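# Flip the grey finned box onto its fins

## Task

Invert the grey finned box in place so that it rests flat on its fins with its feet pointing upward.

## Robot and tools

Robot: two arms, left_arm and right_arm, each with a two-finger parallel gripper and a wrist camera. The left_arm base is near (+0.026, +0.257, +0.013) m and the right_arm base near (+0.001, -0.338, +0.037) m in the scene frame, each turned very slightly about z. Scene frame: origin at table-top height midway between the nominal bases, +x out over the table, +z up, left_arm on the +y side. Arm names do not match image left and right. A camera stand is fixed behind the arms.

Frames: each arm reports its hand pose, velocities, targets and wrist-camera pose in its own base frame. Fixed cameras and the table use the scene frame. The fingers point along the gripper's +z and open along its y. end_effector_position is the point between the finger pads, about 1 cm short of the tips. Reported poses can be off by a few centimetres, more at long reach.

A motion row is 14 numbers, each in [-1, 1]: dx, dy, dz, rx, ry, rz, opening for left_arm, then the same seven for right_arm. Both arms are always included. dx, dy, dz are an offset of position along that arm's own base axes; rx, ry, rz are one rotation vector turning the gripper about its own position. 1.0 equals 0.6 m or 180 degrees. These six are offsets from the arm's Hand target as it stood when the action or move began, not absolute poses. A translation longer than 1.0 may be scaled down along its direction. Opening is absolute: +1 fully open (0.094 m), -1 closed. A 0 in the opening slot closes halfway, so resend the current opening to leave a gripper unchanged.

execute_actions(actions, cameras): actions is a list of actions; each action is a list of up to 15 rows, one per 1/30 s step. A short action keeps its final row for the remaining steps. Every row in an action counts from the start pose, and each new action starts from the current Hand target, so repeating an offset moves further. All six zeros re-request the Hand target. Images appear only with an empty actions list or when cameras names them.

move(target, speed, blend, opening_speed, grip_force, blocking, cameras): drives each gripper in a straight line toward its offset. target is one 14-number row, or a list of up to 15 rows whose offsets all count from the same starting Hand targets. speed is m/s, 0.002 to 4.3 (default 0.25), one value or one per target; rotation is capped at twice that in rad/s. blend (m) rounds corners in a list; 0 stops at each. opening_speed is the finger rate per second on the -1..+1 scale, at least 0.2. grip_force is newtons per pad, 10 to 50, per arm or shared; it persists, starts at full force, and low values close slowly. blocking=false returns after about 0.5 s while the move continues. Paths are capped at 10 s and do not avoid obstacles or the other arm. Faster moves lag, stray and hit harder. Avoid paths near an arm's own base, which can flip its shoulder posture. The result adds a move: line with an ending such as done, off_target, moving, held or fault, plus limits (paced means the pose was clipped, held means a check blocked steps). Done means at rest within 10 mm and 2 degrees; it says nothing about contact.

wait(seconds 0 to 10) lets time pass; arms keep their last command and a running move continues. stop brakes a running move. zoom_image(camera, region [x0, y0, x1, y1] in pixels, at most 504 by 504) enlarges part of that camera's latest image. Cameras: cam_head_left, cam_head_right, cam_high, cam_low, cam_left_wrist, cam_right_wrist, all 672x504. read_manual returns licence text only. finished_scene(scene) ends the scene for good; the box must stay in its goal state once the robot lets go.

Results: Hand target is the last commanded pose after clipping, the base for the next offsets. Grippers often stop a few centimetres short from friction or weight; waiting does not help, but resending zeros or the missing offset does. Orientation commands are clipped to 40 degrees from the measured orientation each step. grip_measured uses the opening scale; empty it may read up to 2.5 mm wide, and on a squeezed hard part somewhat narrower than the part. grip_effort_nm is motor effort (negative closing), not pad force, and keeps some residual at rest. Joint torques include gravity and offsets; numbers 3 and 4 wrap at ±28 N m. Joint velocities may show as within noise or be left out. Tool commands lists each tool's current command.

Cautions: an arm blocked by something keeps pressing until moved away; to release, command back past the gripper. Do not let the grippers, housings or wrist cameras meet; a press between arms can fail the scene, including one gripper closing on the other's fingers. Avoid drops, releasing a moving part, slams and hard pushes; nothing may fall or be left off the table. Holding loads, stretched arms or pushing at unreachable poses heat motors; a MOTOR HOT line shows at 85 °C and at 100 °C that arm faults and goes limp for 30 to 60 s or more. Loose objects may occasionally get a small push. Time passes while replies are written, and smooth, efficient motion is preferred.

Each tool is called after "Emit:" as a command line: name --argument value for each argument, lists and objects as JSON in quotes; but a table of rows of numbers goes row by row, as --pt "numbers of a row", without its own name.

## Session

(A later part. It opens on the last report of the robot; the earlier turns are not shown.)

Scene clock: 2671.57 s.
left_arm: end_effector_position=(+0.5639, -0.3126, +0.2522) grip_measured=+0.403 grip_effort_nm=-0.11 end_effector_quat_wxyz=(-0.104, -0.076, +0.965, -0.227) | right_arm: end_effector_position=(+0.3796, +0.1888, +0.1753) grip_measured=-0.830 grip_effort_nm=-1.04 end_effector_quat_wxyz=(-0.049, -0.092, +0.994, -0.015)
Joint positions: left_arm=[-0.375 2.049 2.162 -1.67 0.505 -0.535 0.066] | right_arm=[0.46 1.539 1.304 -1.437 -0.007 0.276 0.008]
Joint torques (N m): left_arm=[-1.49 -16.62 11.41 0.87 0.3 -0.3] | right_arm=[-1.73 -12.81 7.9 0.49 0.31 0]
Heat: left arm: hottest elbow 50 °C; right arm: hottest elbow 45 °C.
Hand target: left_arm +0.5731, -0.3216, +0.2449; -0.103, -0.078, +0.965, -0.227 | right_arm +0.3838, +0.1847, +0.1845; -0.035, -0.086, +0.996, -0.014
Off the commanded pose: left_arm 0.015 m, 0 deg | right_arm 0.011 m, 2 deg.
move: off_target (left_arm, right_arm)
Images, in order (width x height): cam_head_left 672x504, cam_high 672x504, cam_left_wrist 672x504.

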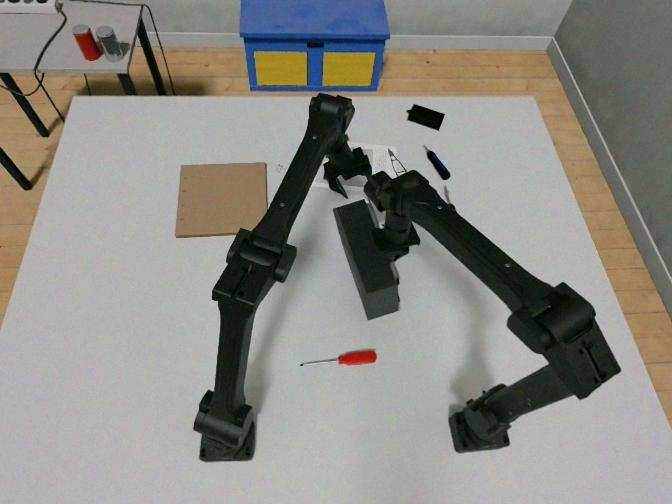

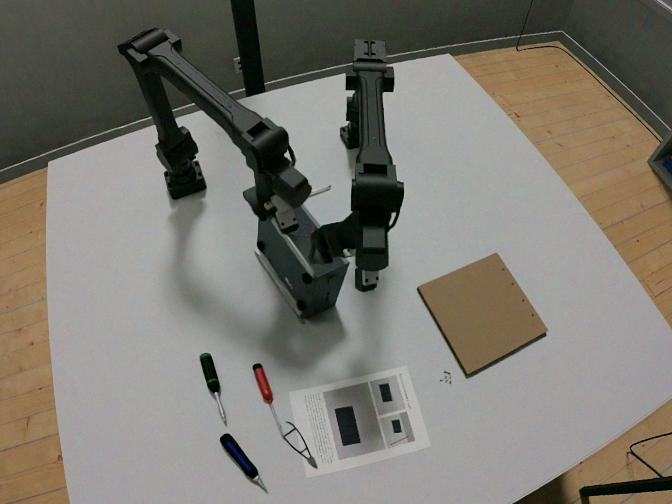

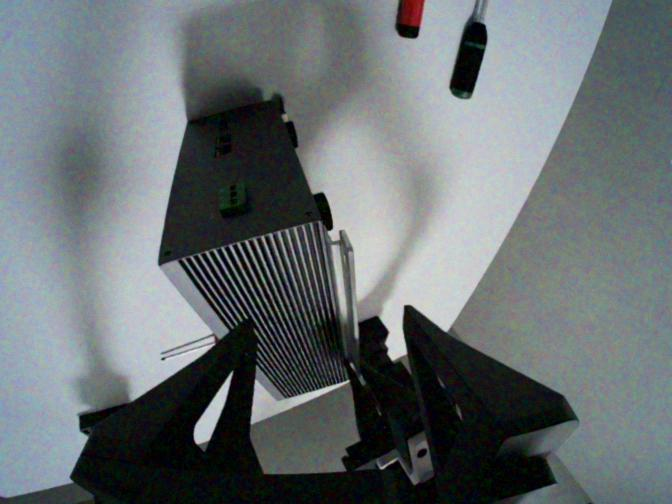

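Emit:
move --target '[0.0068, -0.033, -0.05, 0, 0, 0, 0.4, 0, 0, 0, 0, 0, 0, -1.0]' --speed 0.04 --cameras '["cam_left_wrist", "cam_high", "cam_right_wrist"]'

Scene clock: 2683.00 s.
left_arm: end_effector_position=(+0.5728, -0.3333, +0.2364) grip_measured=+0.403 grip_effort_nm=-0.12 end_effector_quat_wxyz=(-0.092, -0.073, +0.965, -0.234) | right_arm: end_effector_position=(+0.3796, +0.1888, +0.1753) grip_measured=-0.830 grip_effort_nm=-1.04 end_effector_quat_wxyz=(-0.049, -0.092, +0.994, -0.015)
Joint positions: left_arm=[-0.399 2.075 2.162 -1.603 0.505 -0.564 0.066] | right_arm=[0.46 1.539 1.304 -1.437 -0.007 0.276 0.008]
Joint torques (N m): left_arm=[-1.61 -17.38 9.03 1.16 0.26 -0.28] | right_arm=[-1.55 -13.27 7.66 0.53 0.32 -0.01]
Heat: left arm: hottest elbow 50 °C; right arm: hottest elbow 45 °C.
Hand target: left_arm +0.5771, -0.3413, +0.2149; -0.103, -0.078, +0.965, -0.227 | right_arm +0.3838, +0.1847, +0.1845; -0.035, -0.086, +0.996, -0.014
Off the commanded pose: left_arm 0.023 m, 2 deg | right_arm 0.011 m, 2 deg.
move: off_target (left_arm, right_arm)
Images, in order (width x height): cam_high 672x504, cam_left_wrist 672x504, cam_right_wrist 672x504.

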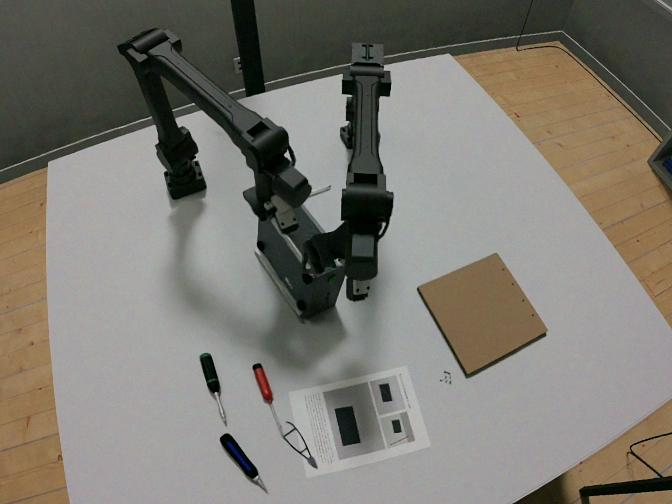

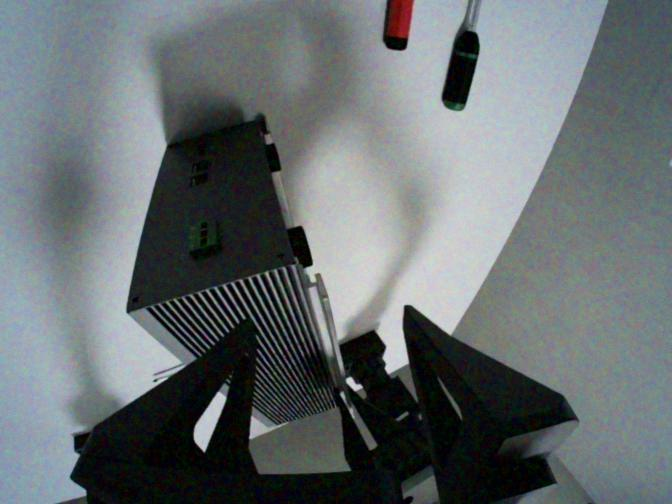

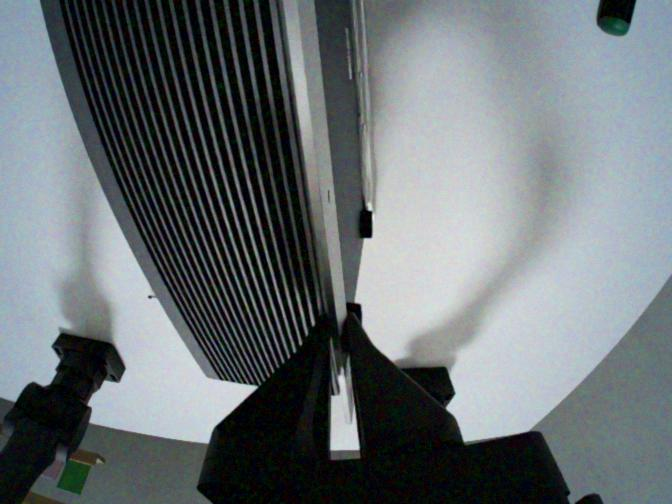

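Emit:
move --target '[-0.014, 0.002, -0.03, 0, 0, 0, 0.4, 0, 0, 0, 0, 0, 0, -1.0]' --speed 0.04 --cameras '["cam_left_wrist"]'

Emit:
zoom_image --camera "cam_left_wrist" --region '[200, 220, 450, 420]'

Scene clock: 2696.40 s.
left_arm: end_effector_position=(+0.5710, -0.3330, +0.2107) grip_measured=+0.402 grip_effort_nm=-0.10 end_effector_quat_wxyz=(-0.097, -0.078, +0.965, -0.231) | right_arm: end_effector_position=(+0.3796, +0.1888, +0.1753) grip_measured=-0.830 grip_effort_nm=-1.04 end_effector_quat_wxyz=(-0.049, -0.092, +0.994, -0.015)
Joint positions: left_arm=[-0.4 2.073 2.091 -1.544 0.504 -0.572 0.066] | right_arm=[0.46 1.539 1.304 -1.437 -0.007 0.276 0.008]
Joint torques (N m): left_arm=[-1.73 -18.73 7.45 1.39 0.3 -0.21] | right_arm=[-1.2 -13.27 8.01 0.53 0.3 -0.03]
Heat: left arm: hottest elbow 49 °C; right arm: hottest elbow 45 °C.
Hand target: left_arm +0.5688, -0.3401, +0.1969; -0.103, -0.078, +0.965, -0.227 | right_arm +0.3838, +0.1847, +0.1845; -0.035, -0.086, +0.996, -0.014
Off the commanded pose: left_arm 0.016 m, 1 deg | right_arm 0.011 m, 2 deg.
move: off_target (left_arm, right_arm)
Images, in order (width x height): cam_left_wrist 672x504.

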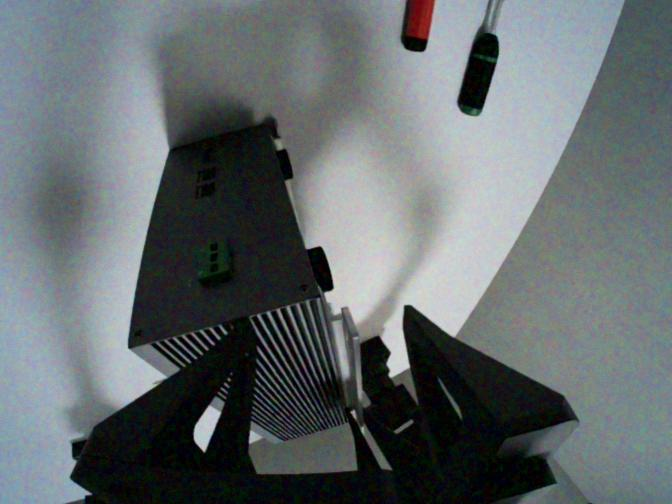

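Scaled by 2.016 from the camera's 672x504 image, which has a finer 960x720 frame.

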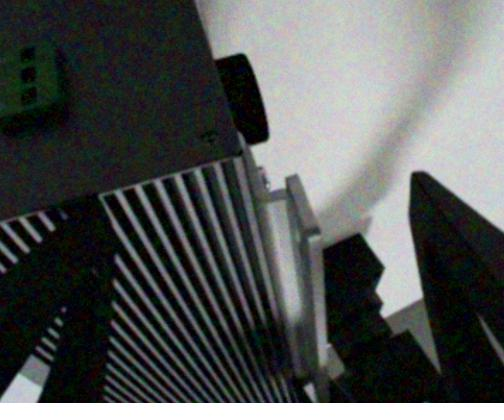

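Emit:
move --target '[-0.003, 0.0, 0.0217, 0, 0, 0, 0.4, 0, 0, 0, 0, 0, 0, -1.0]' --speed 0.04

Emit:
move --target '[0, 0, 0, 0, 0, 0, -0.5, 0, 0, 0, 0, 0, 0, -1.0]' --opening_speed 0.5 --cameras '["cam_left_wrist", "cam_high"]'

Emit:
zoom_image --camera "cam_left_wrist" --region '[200, 220, 450, 420]'

Scene clock: 2722.70 s.
left_arm: end_effector_position=(+0.5709, -0.3329, +0.2109) grip_measured=+0.402 grip_effort_nm=-0.10 end_effector_quat_wxyz=(-0.097, -0.078, +0.965, -0.231) | right_arm: end_effector_position=(+0.3796, +0.1888, +0.1753) grip_measured=-0.830 grip_effort_nm=-1.04 end_effector_quat_wxyz=(-0.049, -0.092, +0.994, -0.015)
Joint positions: left_arm=[-0.4 2.072 2.091 -1.545 0.504 -0.572 0.066] | right_arm=[0.46 1.539 1.304 -1.437 -0.007 0.276 0.008]
Joint torques (N m): left_arm=[-1.9 -19.66 9.29 0.39 0.3 -0.26] | right_arm=[-1.49 -12.69 7.98 0.53 0.28 -0.02]
Heat: left arm: hottest elbow 48 °C; right arm: hottest elbow 45 °C.
Hand target: left_arm +0.5670, -0.3401, +0.2100; -0.103, -0.078, +0.965, -0.227 | right_arm +0.3838, +0.1847, +0.1845; -0.035, -0.086, +0.996, -0.014
Off the commanded pose: left_arm 0.008 m, 1 deg | right_arm 0.011 m, 2 deg.
move: off_target (right_arm)

Scene clock: 2724.83 s.
left_arm: end_effector_position=(+0.5668, -0.3349, +0.2109) grip_measured=-0.496 grip_effort_nm=-0.13 end_effector_quat_wxyz=(-0.103, -0.077, +0.965, -0.228) | right_arm: end_effector_position=(+0.3795, +0.1888, +0.1756) grip_measured=-0.830 grip_effort_nm=-1.04 end_effector_quat_wxyz=(-0.048, -0.092, +0.994, -0.015)
Joint positions: left_arm=[-0.405 2.072 2.091 -1.556 0.505 -0.572 0.024] | right_arm=[0.46 1.539 1.304 -1.437 -0.007 0.276 0.008]
Joint torques (N m): left_arm=[-1.49 -19.49 9.33 0.7 0.24 -0.26] | right_arm=[-1.49 -12.92 7.9 0.64 0.28 -0.01]
Heat: left arm: hottest elbow 48 °C; right arm: hottest elbow 44 °C.
Hand target: left_arm +0.5670, -0.3400, +0.2100; -0.103, -0.078, +0.965, -0.227 | right_arm +0.3838, +0.1847, +0.1845; -0.035, -0.086, +0.996, -0.014
Off the commanded pose: left_arm 0.005 m, 0 deg | right_arm 0.011 m, 2 deg.
move: off_target (right_arm)
Images, in order (width x height): cam_high 672x504, cam_left_wrist 672x504.

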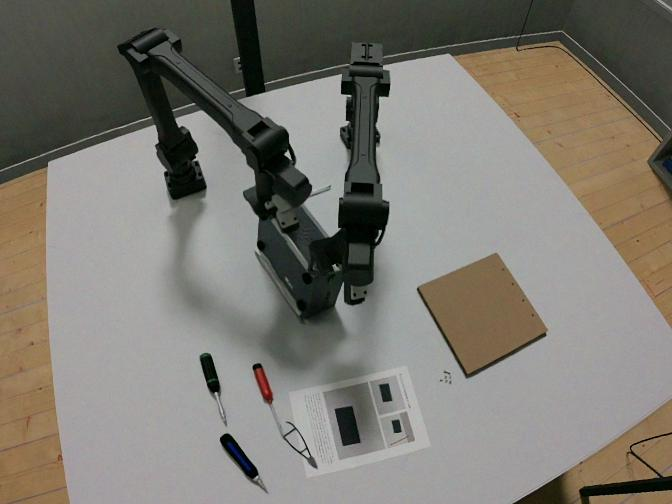

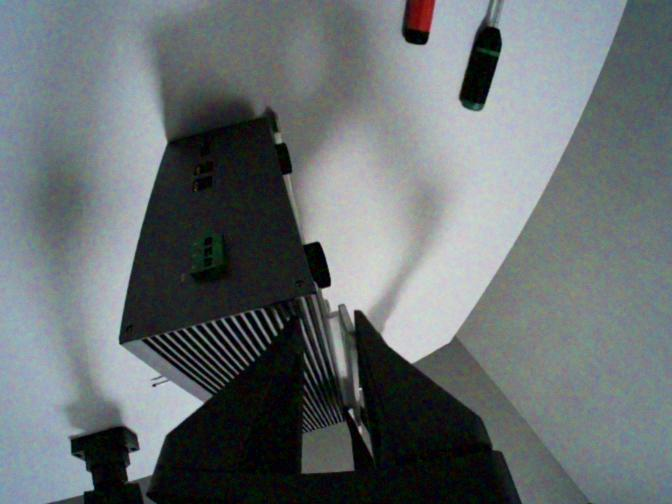

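Scaled by 2.016 from the camera's 672x504 image, which has a finer 960x720 frame.

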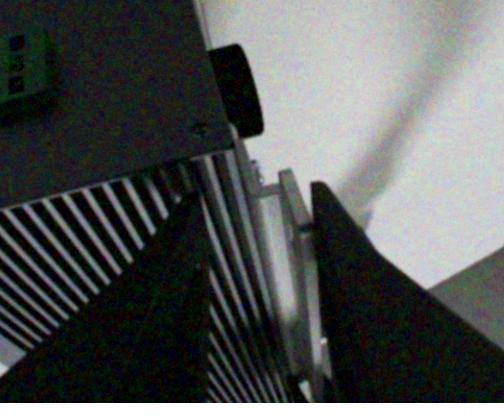

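Emit:
move --target '[0.0035, -0.0165, 0, 0, 0, 0, -0.5, 0, 0, 0, 0, 0, 0, -1.0]' --speed 0.03

Emit:
move --target '[0, 0, 0, 0, 0, 0, -0.8, 0, 0, 0, 0, 0, 0, -1.0]' --opening_speed 0.3 --cameras '["cam_left_wrist"]'

Emit:
zoom_image --camera "cam_left_wrist" --region '[200, 220, 450, 420]'

Scene clock: 2733.43 s.
left_arm: end_effector_position=(+0.5626, -0.3420, +0.2109) grip_measured=-0.497 grip_effort_nm=-0.11 end_effector_quat_wxyz=(-0.106, -0.076, +0.965, -0.227) | right_arm: end_effector_position=(+0.3792, +0.1888, +0.1753) grip_measured=-0.830 grip_effort_nm=-1.04 end_effector_quat_wxyz=(-0.049, -0.092, +0.994, -0.015)
Joint positions: left_arm=[-0.417 2.072 2.091 -1.556 0.506 -0.583 0.024] | right_arm=[0.46 1.539 1.303 -1.437 -0.007 0.276 0.008]
Joint torques (N m): left_arm=[-1.38 -18.26 11.51 0.62 0.25 -0.27] | right_arm=[-1.44 -13.33 8.03 0.47 0.36 0.01]
Heat: left arm: hottest elbow 48 °C; right arm: hottest elbow 45 °C.
Hand target: left_arm +0.5690, -0.3500, +0.2100; -0.103, -0.078, +0.965, -0.227 | right_arm +0.3837, +0.1848, +0.1845; -0.035, -0.086, +0.996, -0.014
Off the commanded pose: left_arm 0.010 m, 0 deg | right_arm 0.011 m, 2 deg.
move: off_target (right_arm)

Scene clock: 2734.73 s.
left_arm: end_effector_position=(+0.5632, -0.3424, +0.2123) grip_measured=-0.796 grip_effort_nm=-0.13 end_effector_quat_wxyz=(-0.104, -0.077, +0.965, -0.228) | right_arm: end_effector_position=(+0.3794, +0.1889, +0.1756) grip_measured=-0.830 grip_effort_nm=-1.04 end_effector_quat_wxyz=(-0.048, -0.092, +0.995, -0.015)
Joint positions: left_arm=[-0.417 2.072 2.094 -1.556 0.506 -0.585 0.01] | right_arm=[0.46 1.538 1.303 -1.436 -0.007 0.276 0.008]
Joint torques (N m): left_arm=[-1.55 -18.32 11.23 0.61 0.25 -0.27] | right_arm=[-1.2 -12.86 7.91 0.36 0.37 0.01]
Heat: left arm: hottest elbow 48 °C; right arm: hottest elbow 45 °C.
Hand target: left_arm +0.5690, -0.3500, +0.2099; -0.103, -0.078, +0.965, -0.227 | right_arm +0.3837, +0.1848, +0.1845; -0.035, -0.086, +0.996, -0.014
Off the commanded pose: left_arm 0.010 m, 0 deg | right_arm 0.011 m, 2 deg.
move: off_target (right_arm)
Images, in order (width x height): cam_left_wrist 672x504.

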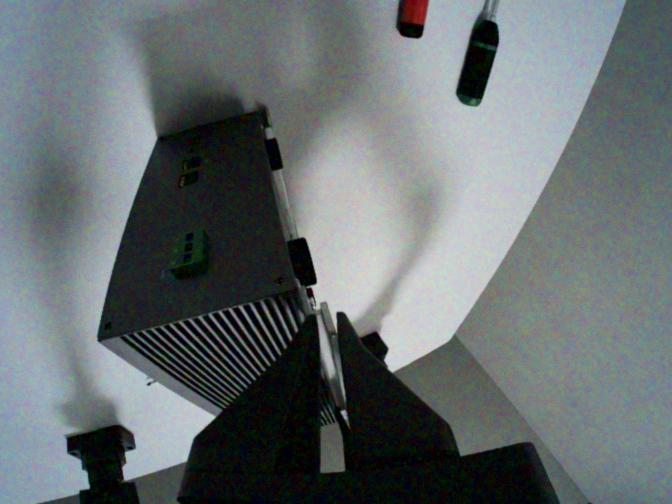

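Scaled by 2.016 from the camera's 672x504 image, which has a finer 960x720 frame.

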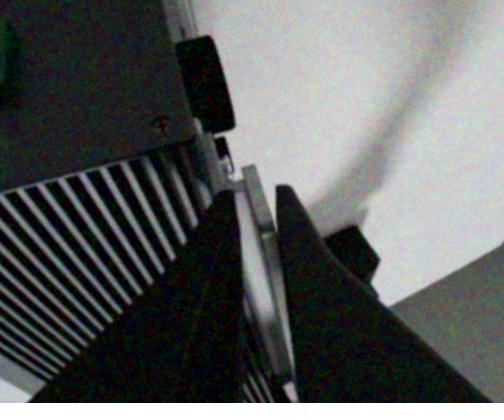

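Emit:
move --target '[0, 0, 0, 0, 0, 0, -1.0, 0, 0, 0, 0, 0, 0, -1.0]' --opening_speed 0.2 --cameras '["cam_left_wrist", "cam_high", "cam_right_wrist"]'

Emit:
zoom_image --camera "cam_left_wrist" --region '[200, 220, 450, 420]'

Scene clock: 2743.50 s.
left_arm: end_effector_position=(+0.5636, -0.3427, +0.2130) grip_measured=-0.902 grip_effort_nm=-1.00 end_effector_quat_wxyz=(-0.105, -0.082, +0.965, -0.227) | right_arm: end_effector_position=(+0.3794, +0.1893, +0.1758) grip_measured=-0.830 grip_effort_nm=-1.04 end_effector_quat_wxyz=(-0.048, -0.092, +0.995, -0.013)
Joint positions: left_arm=[-0.418 2.072 2.097 -1.556 0.503 -0.599 0.005] | right_arm=[0.46 1.538 1.303 -1.436 -0.01 0.276 0.008]
Joint torques (N m): left_arm=[-1.38 -18.08 11.08 0.64 0.34 -0.15] | right_arm=[-1.79 -12.51 8.02 0.55 0.47 0]
Heat: left arm: hottest elbow 48 °C; right arm: hottest elbow 45 °C.
Hand target: left_arm +0.5689, -0.3501, +0.2099; -0.103, -0.078, +0.965, -0.227 | right_arm +0.3837, +0.1848, +0.1845; -0.035, -0.086, +0.996, -0.014
Off the commanded pose: left_arm 0.010 m, 1 deg | right_arm 0.011 m, 2 deg.
move: off_target (right_arm)
Images, in order (width x height): cam_high 672x504, cam_left_wrist 672x504, cam_right_wrist 672x504.

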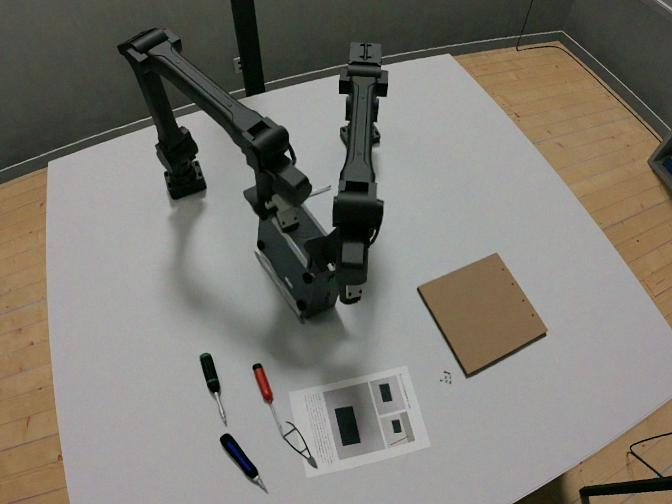

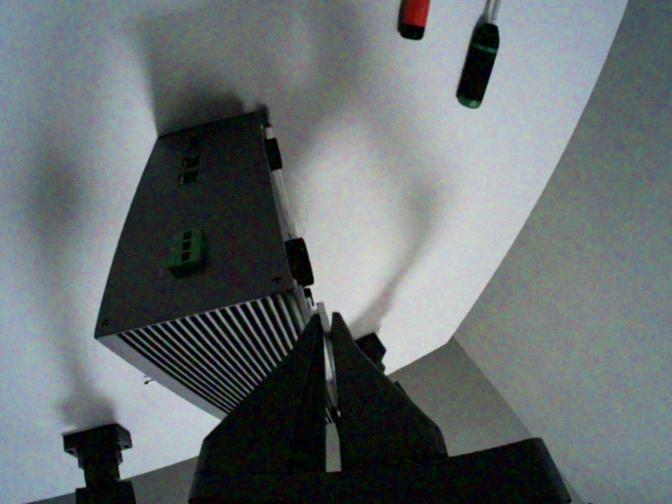

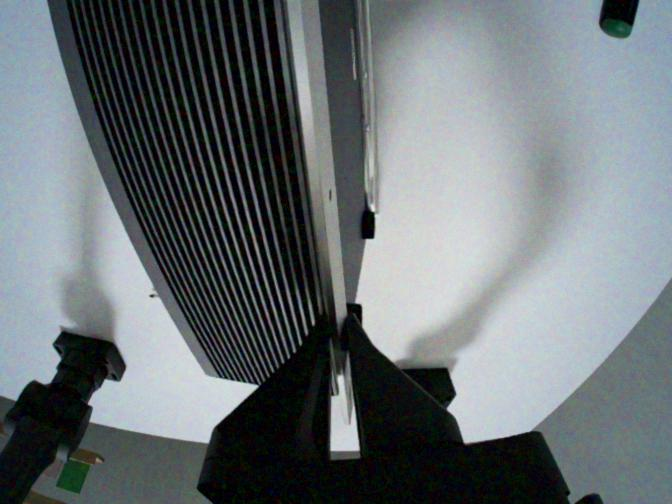

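Scaled by 2.016 from the camera's 672x504 image, which has a finer 960x720 frame.

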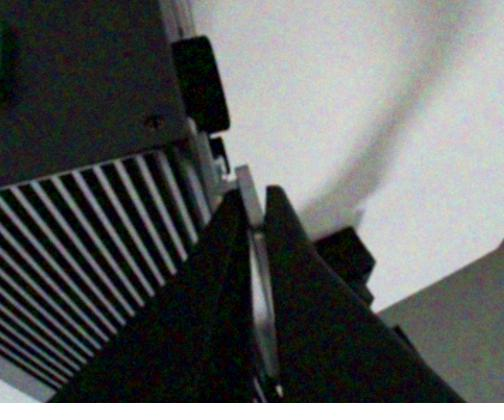

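Emit:
move --target '[0, 0, 0, 0, 0, 0, -1.0, 0, 0, 0, 0, 0, 0, -0.2]' --opening_speed 0.4 --cameras '["cam_right_wrist"]'

Scene clock: 2757.40 s.
left_arm: end_effector_position=(+0.5637, -0.3427, +0.2132) grip_measured=-0.903 grip_effort_nm=-1.01 end_effector_quat_wxyz=(-0.104, -0.083, +0.965, -0.226) | right_arm: end_effector_position=(+0.3799, +0.1882, +0.1764) grip_measured=-0.202 grip_effort_nm=0.08 end_effector_quat_wxyz=(-0.046, -0.092, +0.995, -0.016)
Joint positions: left_arm=[-0.418 2.072 2.097 -1.556 0.502 -0.6 0.005] | right_arm=[0.46 1.536 1.303 -1.435 -0.002 0.276 0.037]
Joint torques (N m): left_arm=[-1.44 -18.2 11.11 0.62 0.37 -0.12] | right_arm=[-1.49 -12.4 8.1 0.53 0.13 -0.02]
Heat: left arm: hottest elbow 49 °C; right arm: hottest elbow 46 °C.
Hand target: left_arm +0.5690, -0.3500, +0.2100; -0.103, -0.078, +0.965, -0.227 | right_arm +0.3838, +0.1848, +0.1845; -0.035, -0.086, +0.996, -0.014
Off the commanded pose: left_arm 0.010 m, 1 deg | right_arm 0.010 m, 1 deg.
move: done
Images, in order (width x height): cam_right_wrist 672x504.

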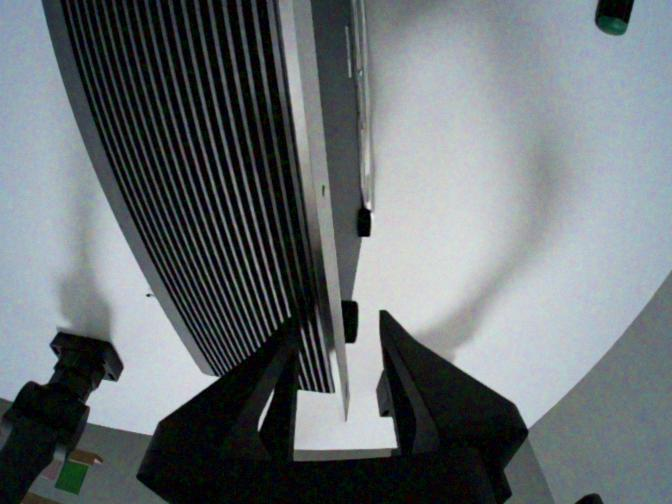

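Emit:
move --pt "0 0 0 0 0 0 -1.0 -0.03 -0.005 0.15 0 0 0 -0.2" --pt "0 0 0 0 0 0 -1.0 -0.08 -0.25 0.2 0 0 0 -0.2" --speed '[0.08, 0.2]' --blend 0.03 --cameras '["cam_right_wrist", "cam_high", "cam_head_left"]'

Scene clock: 2764.43 s.
left_arm: end_effector_position=(+0.5637, -0.3427, +0.2132) grip_measured=-0.903 grip_effort_nm=-1.01 end_effector_quat_wxyz=(-0.104, -0.083, +0.965, -0.226) | right_arm: end_effector_position=(+0.3375, +0.0399, +0.3009) grip_measured=-0.202 grip_effort_nm=0.08 end_effector_quat_wxyz=(-0.005, -0.088, +0.996, -0.011)
Joint positions: left_arm=[-0.418 2.072 2.097 -1.556 0.502 -0.6 0.005] | right_arm=[0.13 1.239 1.338 -1.682 0.022 -0.046 0.038]
Joint torques (N m): left_arm=[-1.32 -18.32 11.06 0.61 0.38 -0.11] | right_arm=[-1.85 -7.71 7.69 0.42 0.08 -0.15]
Heat: left arm: hottest elbow 50 °C; right arm: hottest elbow 46 °C.
Hand target: left_arm +0.5690, -0.3500, +0.2100; -0.103, -0.078, +0.965, -0.227 | right_arm +0.3358, +0.0347, +0.3045; -0.035, -0.086, +0.996, -0.014
Off the commanded pose: left_arm 0.010 m, 1 deg | right_arm 0.006 m, 3 deg.
joint sent to its limit (right arm) — joint 4 (wrist pitch), lower limit. The joint targets are off in orientation, not in position.
move: off_target (right_arm)
Images, in order (width x height): cam_head_left 672x504, cam_high 672x504, cam_right_wrist 672x504.

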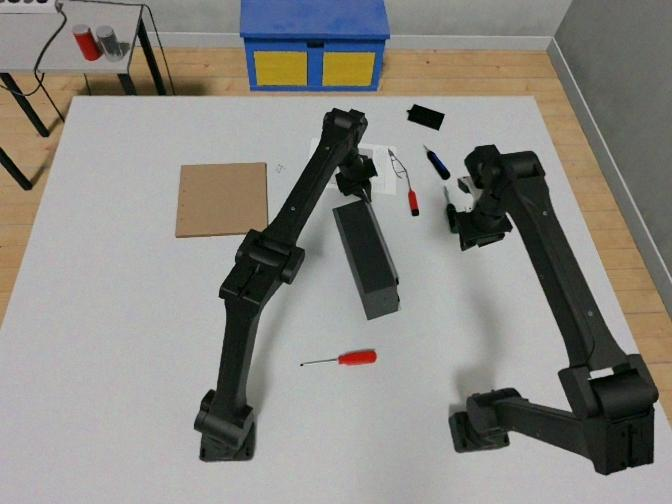

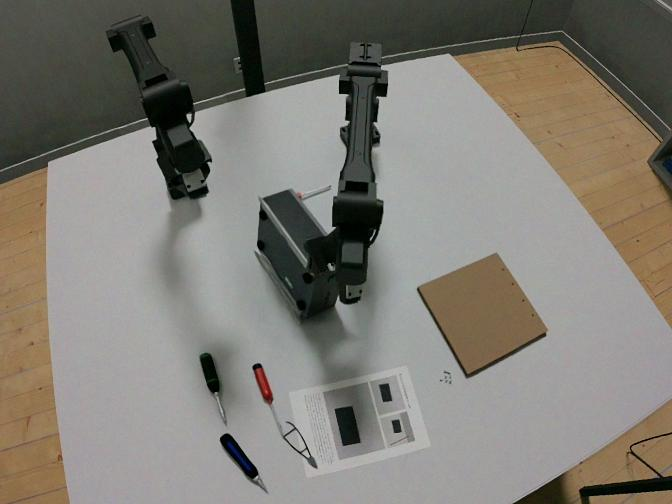

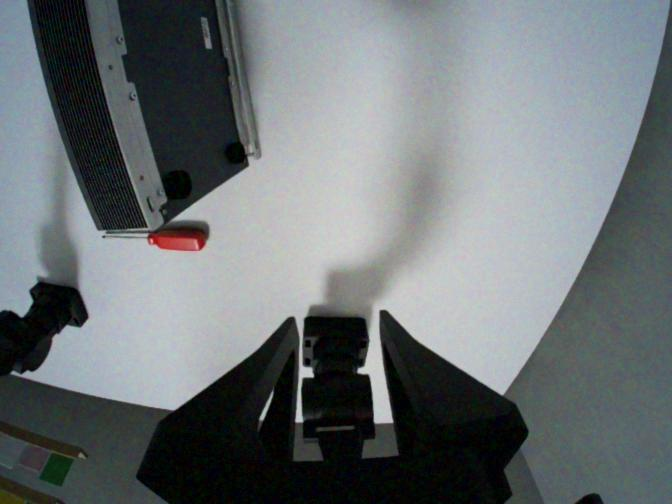

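Emit:
move --target '[0, 0, 0, 0, 0, 0, -0.5, 0, 0, 0, 0, 0, 0, -0.2]' --opening_speed 0.5

Emit:
move --target '[-0.0025, -0.0035, 0.0017, 0.0947, -0.0449, 0.0198, -0.5, 0, 0, 0, 0, 0, 0, -0.2]' --speed 0.08 --cameras '["cam_left_wrist", "cam_high"]'

Emit:
zoom_image --camera "cam_left_wrist" --region '[200, 220, 450, 420]'

Scene clock: 2812.20 s.
left_arm: end_effector_position=(+0.5625, -0.3444, +0.2133) grip_measured=-0.503 grip_effort_nm=0.16 end_effector_quat_wxyz=(-0.105, -0.082, +0.965, -0.226) | right_arm: end_effector_position=(+0.3375, +0.0399, +0.3009) grip_measured=-0.202 grip_effort_nm=0.08 end_effector_quat_wxyz=(-0.005, -0.088, +0.996, -0.011)
Joint positions: left_arm=[-0.421 2.072 2.097 -1.557 0.503 -0.6 0.023] | right_arm=[0.13 1.239 1.338 -1.682 0.022 -0.046 0.038]
Joint torques (N m): left_arm=[-1.14 -18.32 11.14 0.68 0.32 -0.11] | right_arm=[-1.73 -7.53 7.92 0.24 0.09 -0.12]
Heat: left arm: hottest elbow 53 °C; right arm: hottest elbow 44 °C.
Hand target: left_arm +0.5691, -0.3501, +0.2101; -0.103, -0.078, +0.965, -0.227 | right_arm +0.3358, +0.0347, +0.3045; -0.035, -0.086, +0.996, -0.014
Off the commanded pose: left_arm 0.009 m, 1 deg | right_arm 0.007 m, 3 deg.
joint sent to its limit (right arm) — joint 4 (wrist pitch), lower limit. The joint targets are off in orientation, not in position.
move: off_target (right_arm)

Scene clock: 2814.83 s.
left_arm: end_effector_position=(+0.5651, -0.3422, +0.2050) grip_measured=-0.503 grip_effort_nm=0.16 end_effector_quat_wxyz=(-0.021, -0.106, +0.990, -0.087) | right_arm: end_effector_position=(+0.3375, +0.0399, +0.3009) grip_measured=-0.202 grip_effort_nm=0.08 end_effector_quat_wxyz=(-0.005, -0.088, +0.996, -0.011)
Joint positions: left_arm=[-0.5 2.07 2.121 -1.557 0.167 -0.718 0.023] | right_arm=[0.13 1.239 1.338 -1.682 0.022 -0.046 0.038]
Joint torques (N m): left_arm=[-1.85 -19.19 11.36 0.53 0 -0.32] | right_arm=[-1.61 -7.77 8.05 0.21 0.1 -0.08]
Heat: left arm: hottest elbow 53 °C; right arm: hottest elbow 44 °C.
Hand target: left_arm +0.5676, -0.3520, +0.2110; -0.015, -0.106, +0.990, -0.090 | right_arm +0.3358, +0.0347, +0.3045; -0.035, -0.086, +0.996, -0.014
Off the commanded pose: left_arm 0.012 m, 1 deg | right_arm 0.007 m, 3 deg.
joint sent to its limit (right arm) — joint 4 (wrist pitch), lower limit. The joint targets are off in orientation, not in position.
move: off_target (left_arm, right_arm)
Images, in order (width x height): cam_high 672x504, cam_left_wrist 672x504.

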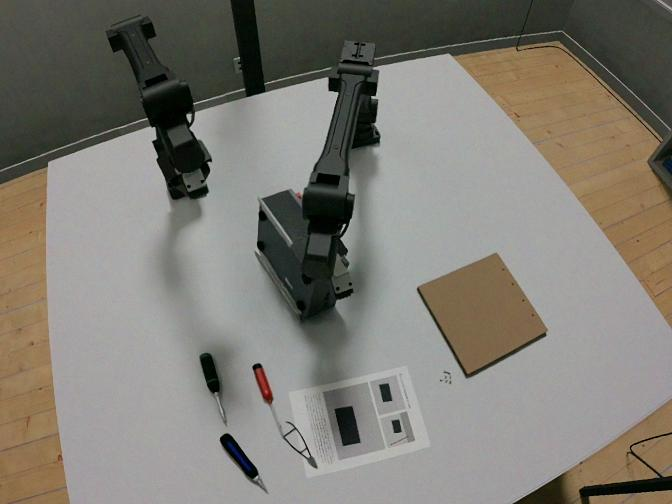

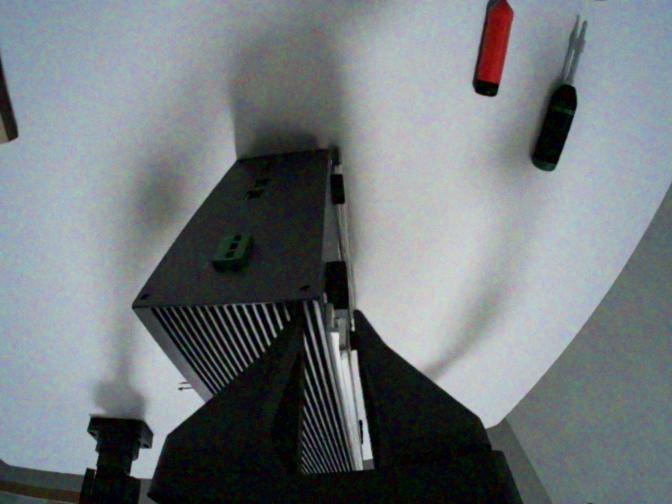

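Scaled by 2.016 from the camera's 672x504 image, which has a finer 960x720 frame.

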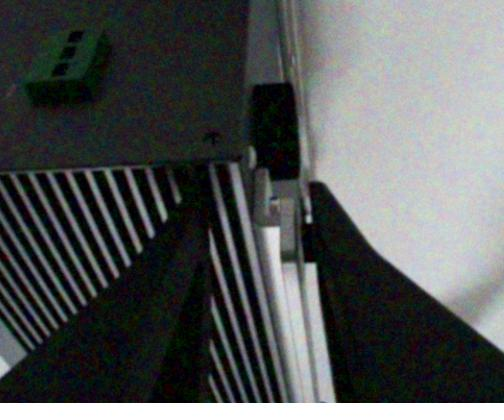

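Emit:
move --target '[0.0, -0.005, 0.018, 0, 0, 0, -0.5, 0, 0, 0, 0, 0, 0, -0.2]' --speed 0.05 --cameras '["cam_left_wrist"]'

Emit:
zoom_image --camera "cam_left_wrist" --region '[250, 240, 400, 360]'

Scene clock: 2824.67 s.
left_arm: end_effector_position=(+0.5621, -0.3459, +0.2166) grip_measured=-0.503 grip_effort_nm=0.16 end_effector_quat_wxyz=(-0.021, -0.104, +0.991, -0.087) | right_arm: end_effector_position=(+0.3375, +0.0399, +0.3009) grip_measured=-0.202 grip_effort_nm=0.08 end_effector_quat_wxyz=(-0.005, -0.088, +0.996, -0.011)
Joint positions: left_arm=[-0.507 2.07 2.151 -1.587 0.166 -0.722 0.023] | right_arm=[0.13 1.239 1.338 -1.682 0.022 -0.046 0.038]
Joint torques (N m): left_arm=[-1.61 -18.55 12.19 0.4 0.01 -0.32] | right_arm=[-1.85 -7.88 7.95 0.31 0.06 -0.09]
Heat: left arm: hottest elbow 53 °C; right arm: hottest elbow 44 °C.
Hand target: left_arm +0.5676, -0.3551, +0.2219; -0.015, -0.106, +0.990, -0.090 | right_arm +0.3358, +0.0347, +0.3045; -0.035, -0.086, +0.996, -0.014
Off the commanded pose: left_arm 0.012 m, 1 deg | right_arm 0.007 m, 3 deg.
joint sent to its limit (right arm) — joint 4 (wrist pitch), lower limit. The joint targets are off in orientation, not in position.
move: off_target (left_arm, right_arm)
Images, in order (width x height): cam_left_wrist 672x504.

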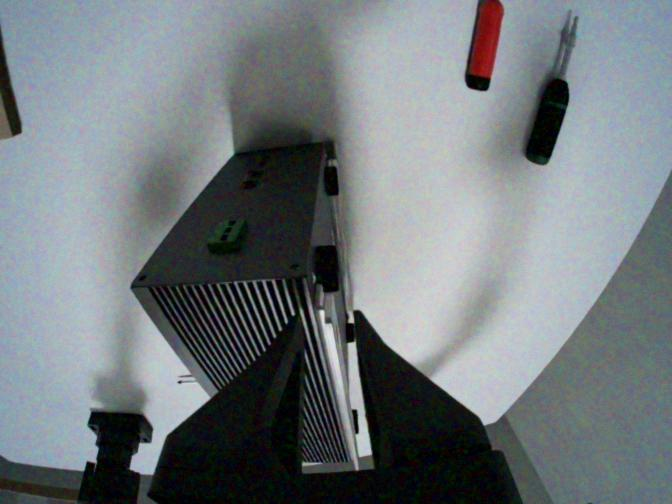

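Scaled by 3.360 from the camera's 672x504 image, which has a finer 960x720 frame.

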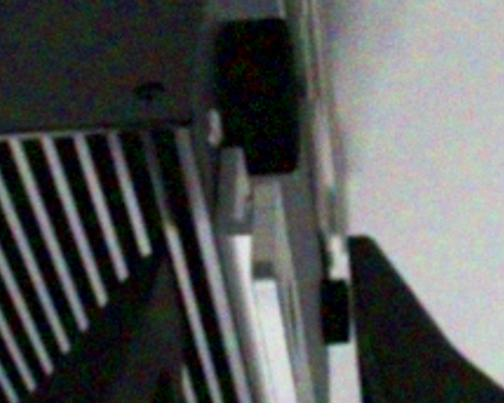

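Emit:
move --target '[0, 0, 0, 0, 0, 0, -1.0, 0, 0, 0, 0, 0, 0, -0.2]' --opening_speed 0.25 --cameras '["cam_left_wrist", "cam_high"]'

Emit:
zoom_image --camera "cam_left_wrist" --region '[250, 240, 400, 360]'

Scene clock: 2835.10 s.
left_arm: end_effector_position=(+0.5621, -0.3468, +0.2175) grip_measured=-0.940 grip_effort_nm=-0.98 end_effector_quat_wxyz=(-0.021, -0.110, +0.990, -0.087) | right_arm: end_effector_position=(+0.3375, +0.0399, +0.3009) grip_measured=-0.202 grip_effort_nm=0.08 end_effector_quat_wxyz=(-0.005, -0.088, +0.996, -0.011)
Joint positions: left_arm=[-0.508 2.07 2.154 -1.587 0.166 -0.735 0.003] | right_arm=[0.13 1.239 1.338 -1.682 0.022 -0.046 0.038]
Joint torques (N m): left_arm=[-1.44 -18.55 12.12 0.39 0 -0.15] | right_arm=[-1.73 -7.88 7.95 0.24 0.1 -0.13]
Heat: left arm: hottest elbow 52 °C; right arm: hottest elbow 44 °C.
Hand target: left_arm +0.5675, -0.3552, +0.2218; -0.015, -0.106, +0.990, -0.090 | right_arm +0.3358, +0.0347, +0.3045; -0.035, -0.086, +0.996, -0.014
Off the commanded pose: left_arm 0.011 m, 1 deg | right_arm 0.007 m, 3 deg.
joint sent to its limit (right arm) — joint 4 (wrist pitch), lower limit. The joint targets are off in orientation, not in position.
move: off_target (left_arm, right_arm)
Images, in order (width x height): cam_high 672x504, cam_left_wrist 672x504.

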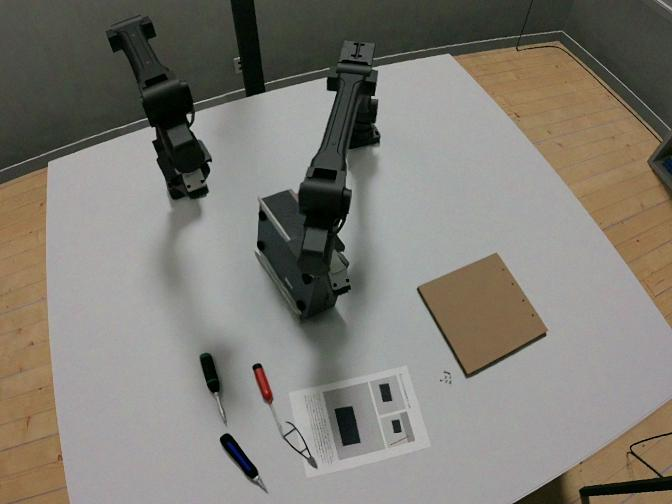

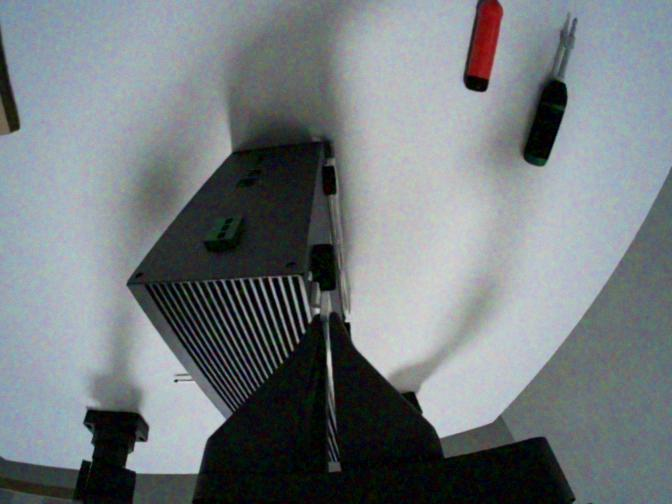

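Scaled by 3.360 from the camera's 672x504 image, which has a finer 960x720 frame.

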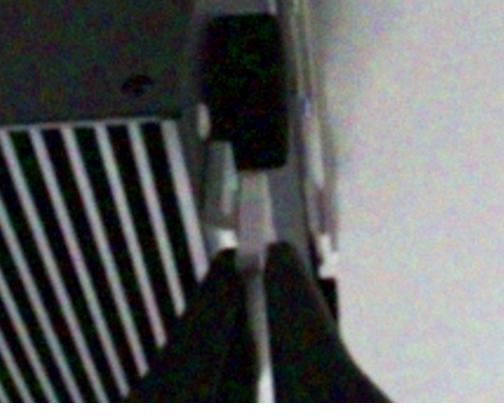

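Emit:
move --target '[-0.0143, 0.0622, 0.006, -0.0541, -0.0125, 0, -1.0, 0, 0, 0, 0, 0, 0, -0.2]' --speed 0.04 --cameras '["cam_left_wrist", "cam_high", "cam_head_left"]'

Scene clock: 2877.80 s.
left_arm: end_effector_position=(+0.5578, -0.3235, +0.2218) grip_measured=-0.942 grip_effort_nm=-1.01 end_effector_quat_wxyz=(-0.011, -0.110, +0.979, -0.171) | right_arm: end_effector_position=(+0.3375, +0.0399, +0.3009) grip_measured=-0.202 grip_effort_nm=0.08 end_effector_quat_wxyz=(-0.005, -0.088, +0.996, -0.011)
Joint positions: left_arm=[-0.445 1.936 1.933 -1.399 0.301 -0.695 0.003] | right_arm=[0.13 1.239 1.338 -1.682 0.022 -0.046 0.038]
Joint torques (N m): left_arm=[0.21 -19.66 8.01 1.28 0.39 0.09] | right_arm=[-1.85 -7.36 7.79 0.4 0.11 -0.08]
Heat: left arm: hottest elbow 56 °C; right arm: hottest elbow 44 °C.
Hand target: left_arm +0.5589, -0.3179, +0.2253; -0.005, -0.102, +0.979, -0.175 | right_arm +0.3358, +0.0347, +0.3045; -0.035, -0.086, +0.996, -0.014
Off the commanded pose: left_arm 0.007 m, 1 deg | right_arm 0.007 m, 3 deg.
joint sent to its limit (right arm) — joint 4 (wrist pitch), lower limit. The joint targets are off in orientation, not in position.
move: off_target (right_arm)
Images, in order (width x height): cam_head_left 672x504, cam_high 672x504, cam_left_wrist 672x504.

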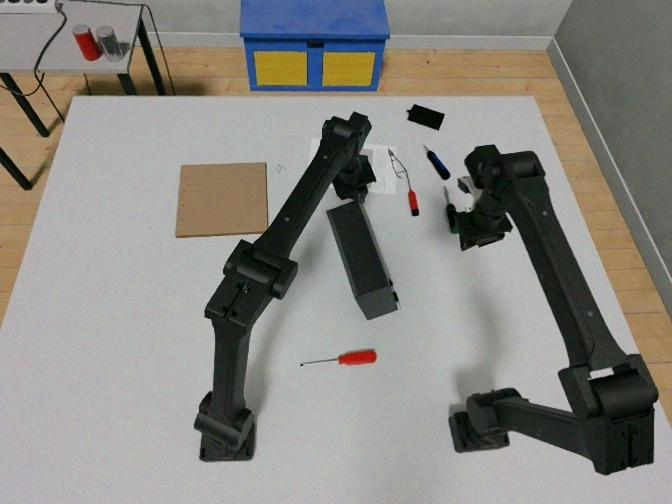

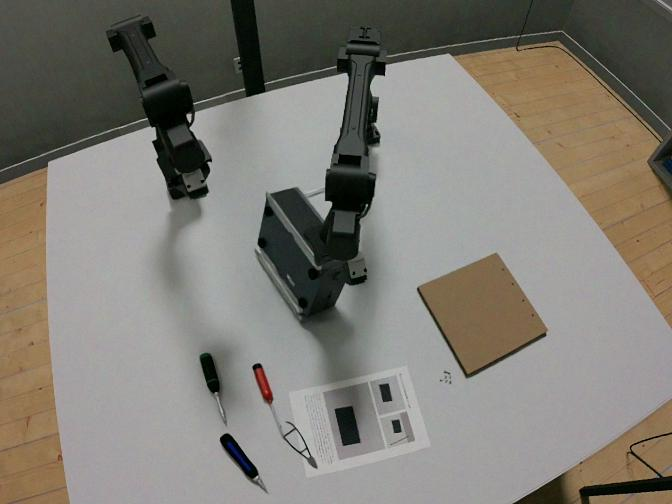

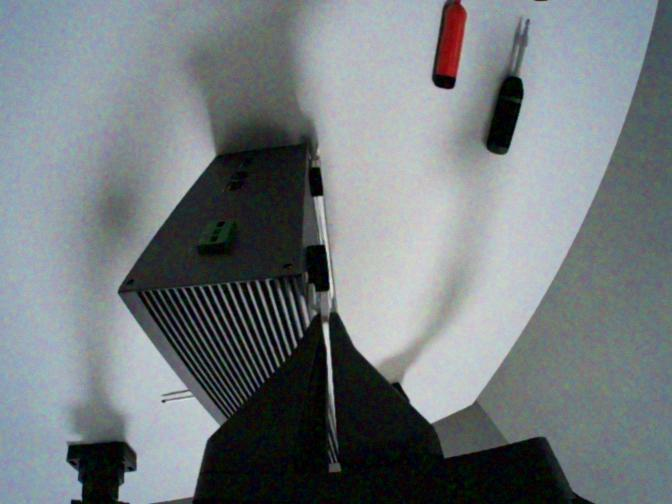

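Emit:
move --target '[-0.017, 0.0737, 0.0, -0.0541, -0.0125, 0, -1.0, 0, 0, 0, 0, 0, 0, -0.2]' --speed 0.04 --cameras '["cam_left_wrist", "cam_high"]'

Scene clock: 2888.67 s.
left_arm: end_effector_position=(+0.5459, -0.2768, +0.2233) grip_measured=-0.942 grip_effort_nm=-1.01 end_effector_quat_wxyz=(-0.003, -0.102, +0.962, -0.255) | right_arm: end_effector_position=(+0.3375, +0.0399, +0.3009) grip_measured=-0.202 grip_effort_nm=0.08 end_effector_quat_wxyz=(-0.005, -0.088, +0.996, -0.011)
Joint positions: left_arm=[-0.341 1.799 1.701 -1.238 0.464 -0.608 0.003] | right_arm=[0.13 1.239 1.338 -1.682 0.022 -0.046 0.038]
Joint torques (N m): left_arm=[-0.09 -17.03 8.35 1.8 0.43 -0.03] | right_arm=[-2.02 -7.18 8.03 0.21 0.14 -0.13]
Heat: left arm: hottest elbow 53 °C; right arm: hottest elbow 44 °C.
Hand target: left_arm +0.5488, -0.2736, +0.2253; +0.006, -0.098, +0.961, -0.260 | right_arm +0.3358, +0.0347, +0.3045; -0.035, -0.086, +0.996, -0.014
Off the commanded pose: left_arm 0.005 m, 1 deg | right_arm 0.007 m, 3 deg.
joint sent to its limit (right arm) — joint 4 (wrist pitch), lower limit. The joint targets are off in orientation, not in position.
move: off_target (right_arm)
Images, in order (width x height): cam_high 672x504, cam_left_wrist 672x504.

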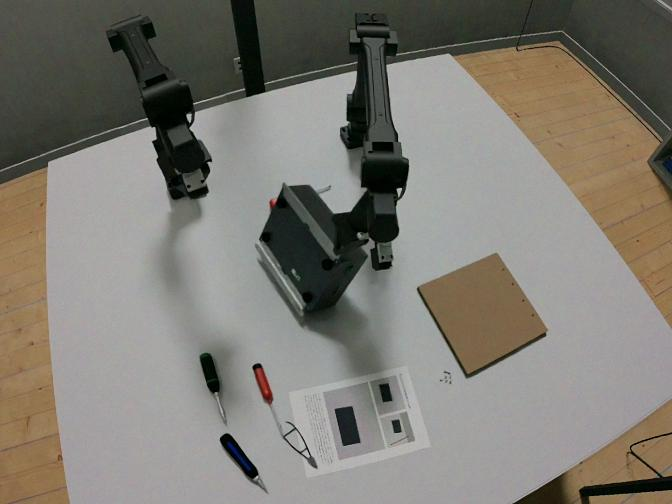

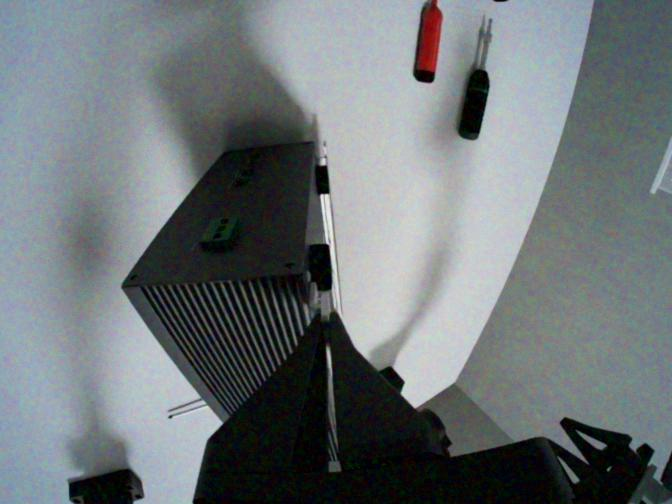

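Emit:
move --target '[-0.0138, 0.0598, -0.02, -0.0541, -0.0125, 0, -1.0, 0, 0, 0, 0, 0, 0, -0.2]' --speed 0.04 --cameras '["cam_left_wrist", "cam_high"]'

Scene clock: 2899.33 s.
left_arm: end_effector_position=(+0.5363, -0.2360, +0.2160) grip_measured=-0.942 grip_effort_nm=-1.01 end_effector_quat_wxyz=(+0.009, -0.096, +0.936, -0.338) | right_arm: end_effector_position=(+0.3375, +0.0399, +0.3009) grip_measured=-0.202 grip_effort_nm=0.08 end_effector_quat_wxyz=(-0.005, -0.088, +0.996, -0.011)
Joint positions: left_arm=[-0.236 1.71 1.513 -1.087 0.637 -0.535 0.003] | right_arm=[0.13 1.239 1.338 -1.682 0.022 -0.046 0.038]
Joint torques (N m): left_arm=[-1.03 -14.45 8.42 2.26 0.53 -0.14] | right_arm=[-1.85 -7.65 7.88 0.17 0.1 -0.13]
Heat: left arm: hottest elbow 52 °C; right arm: hottest elbow 44 °C.
Hand target: left_arm +0.5405, -0.2378, +0.2133; +0.017, -0.093, +0.935, -0.342 | right_arm +0.3358, +0.0347, +0.3045; -0.035, -0.086, +0.996, -0.014
Off the commanded pose: left_arm 0.005 m, 1 deg | right_arm 0.007 m, 3 deg.
joint sent to its limit (right arm) — joint 4 (wrist pitch), lower limit. The joint targets are off in orientation, not in position.
move: off_target (right_arm)
Images, in order (width x height): cam_high 672x504, cam_left_wrist 672x504.

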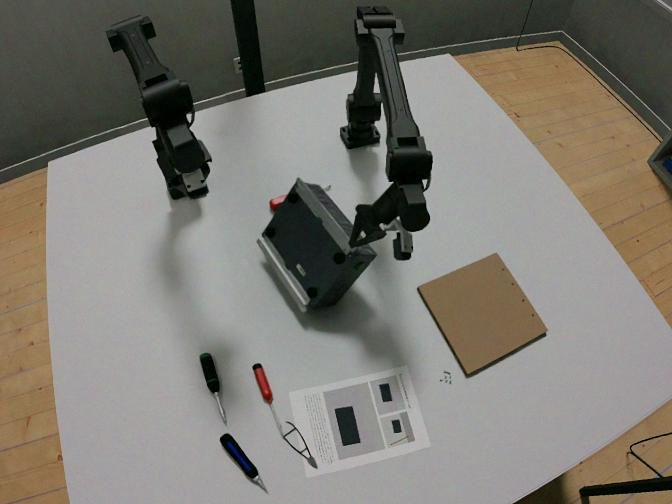

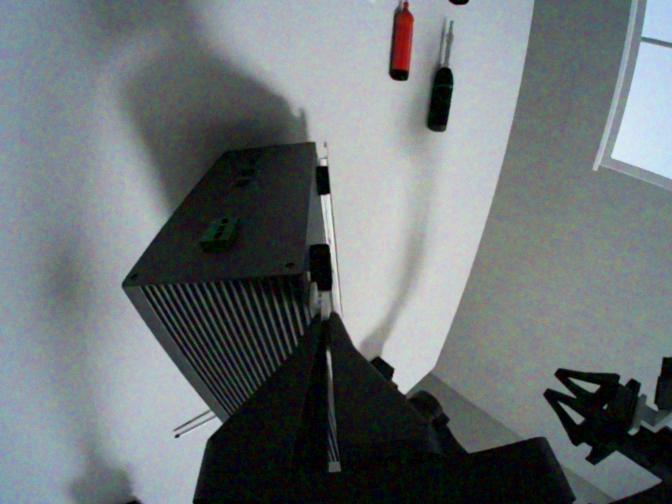

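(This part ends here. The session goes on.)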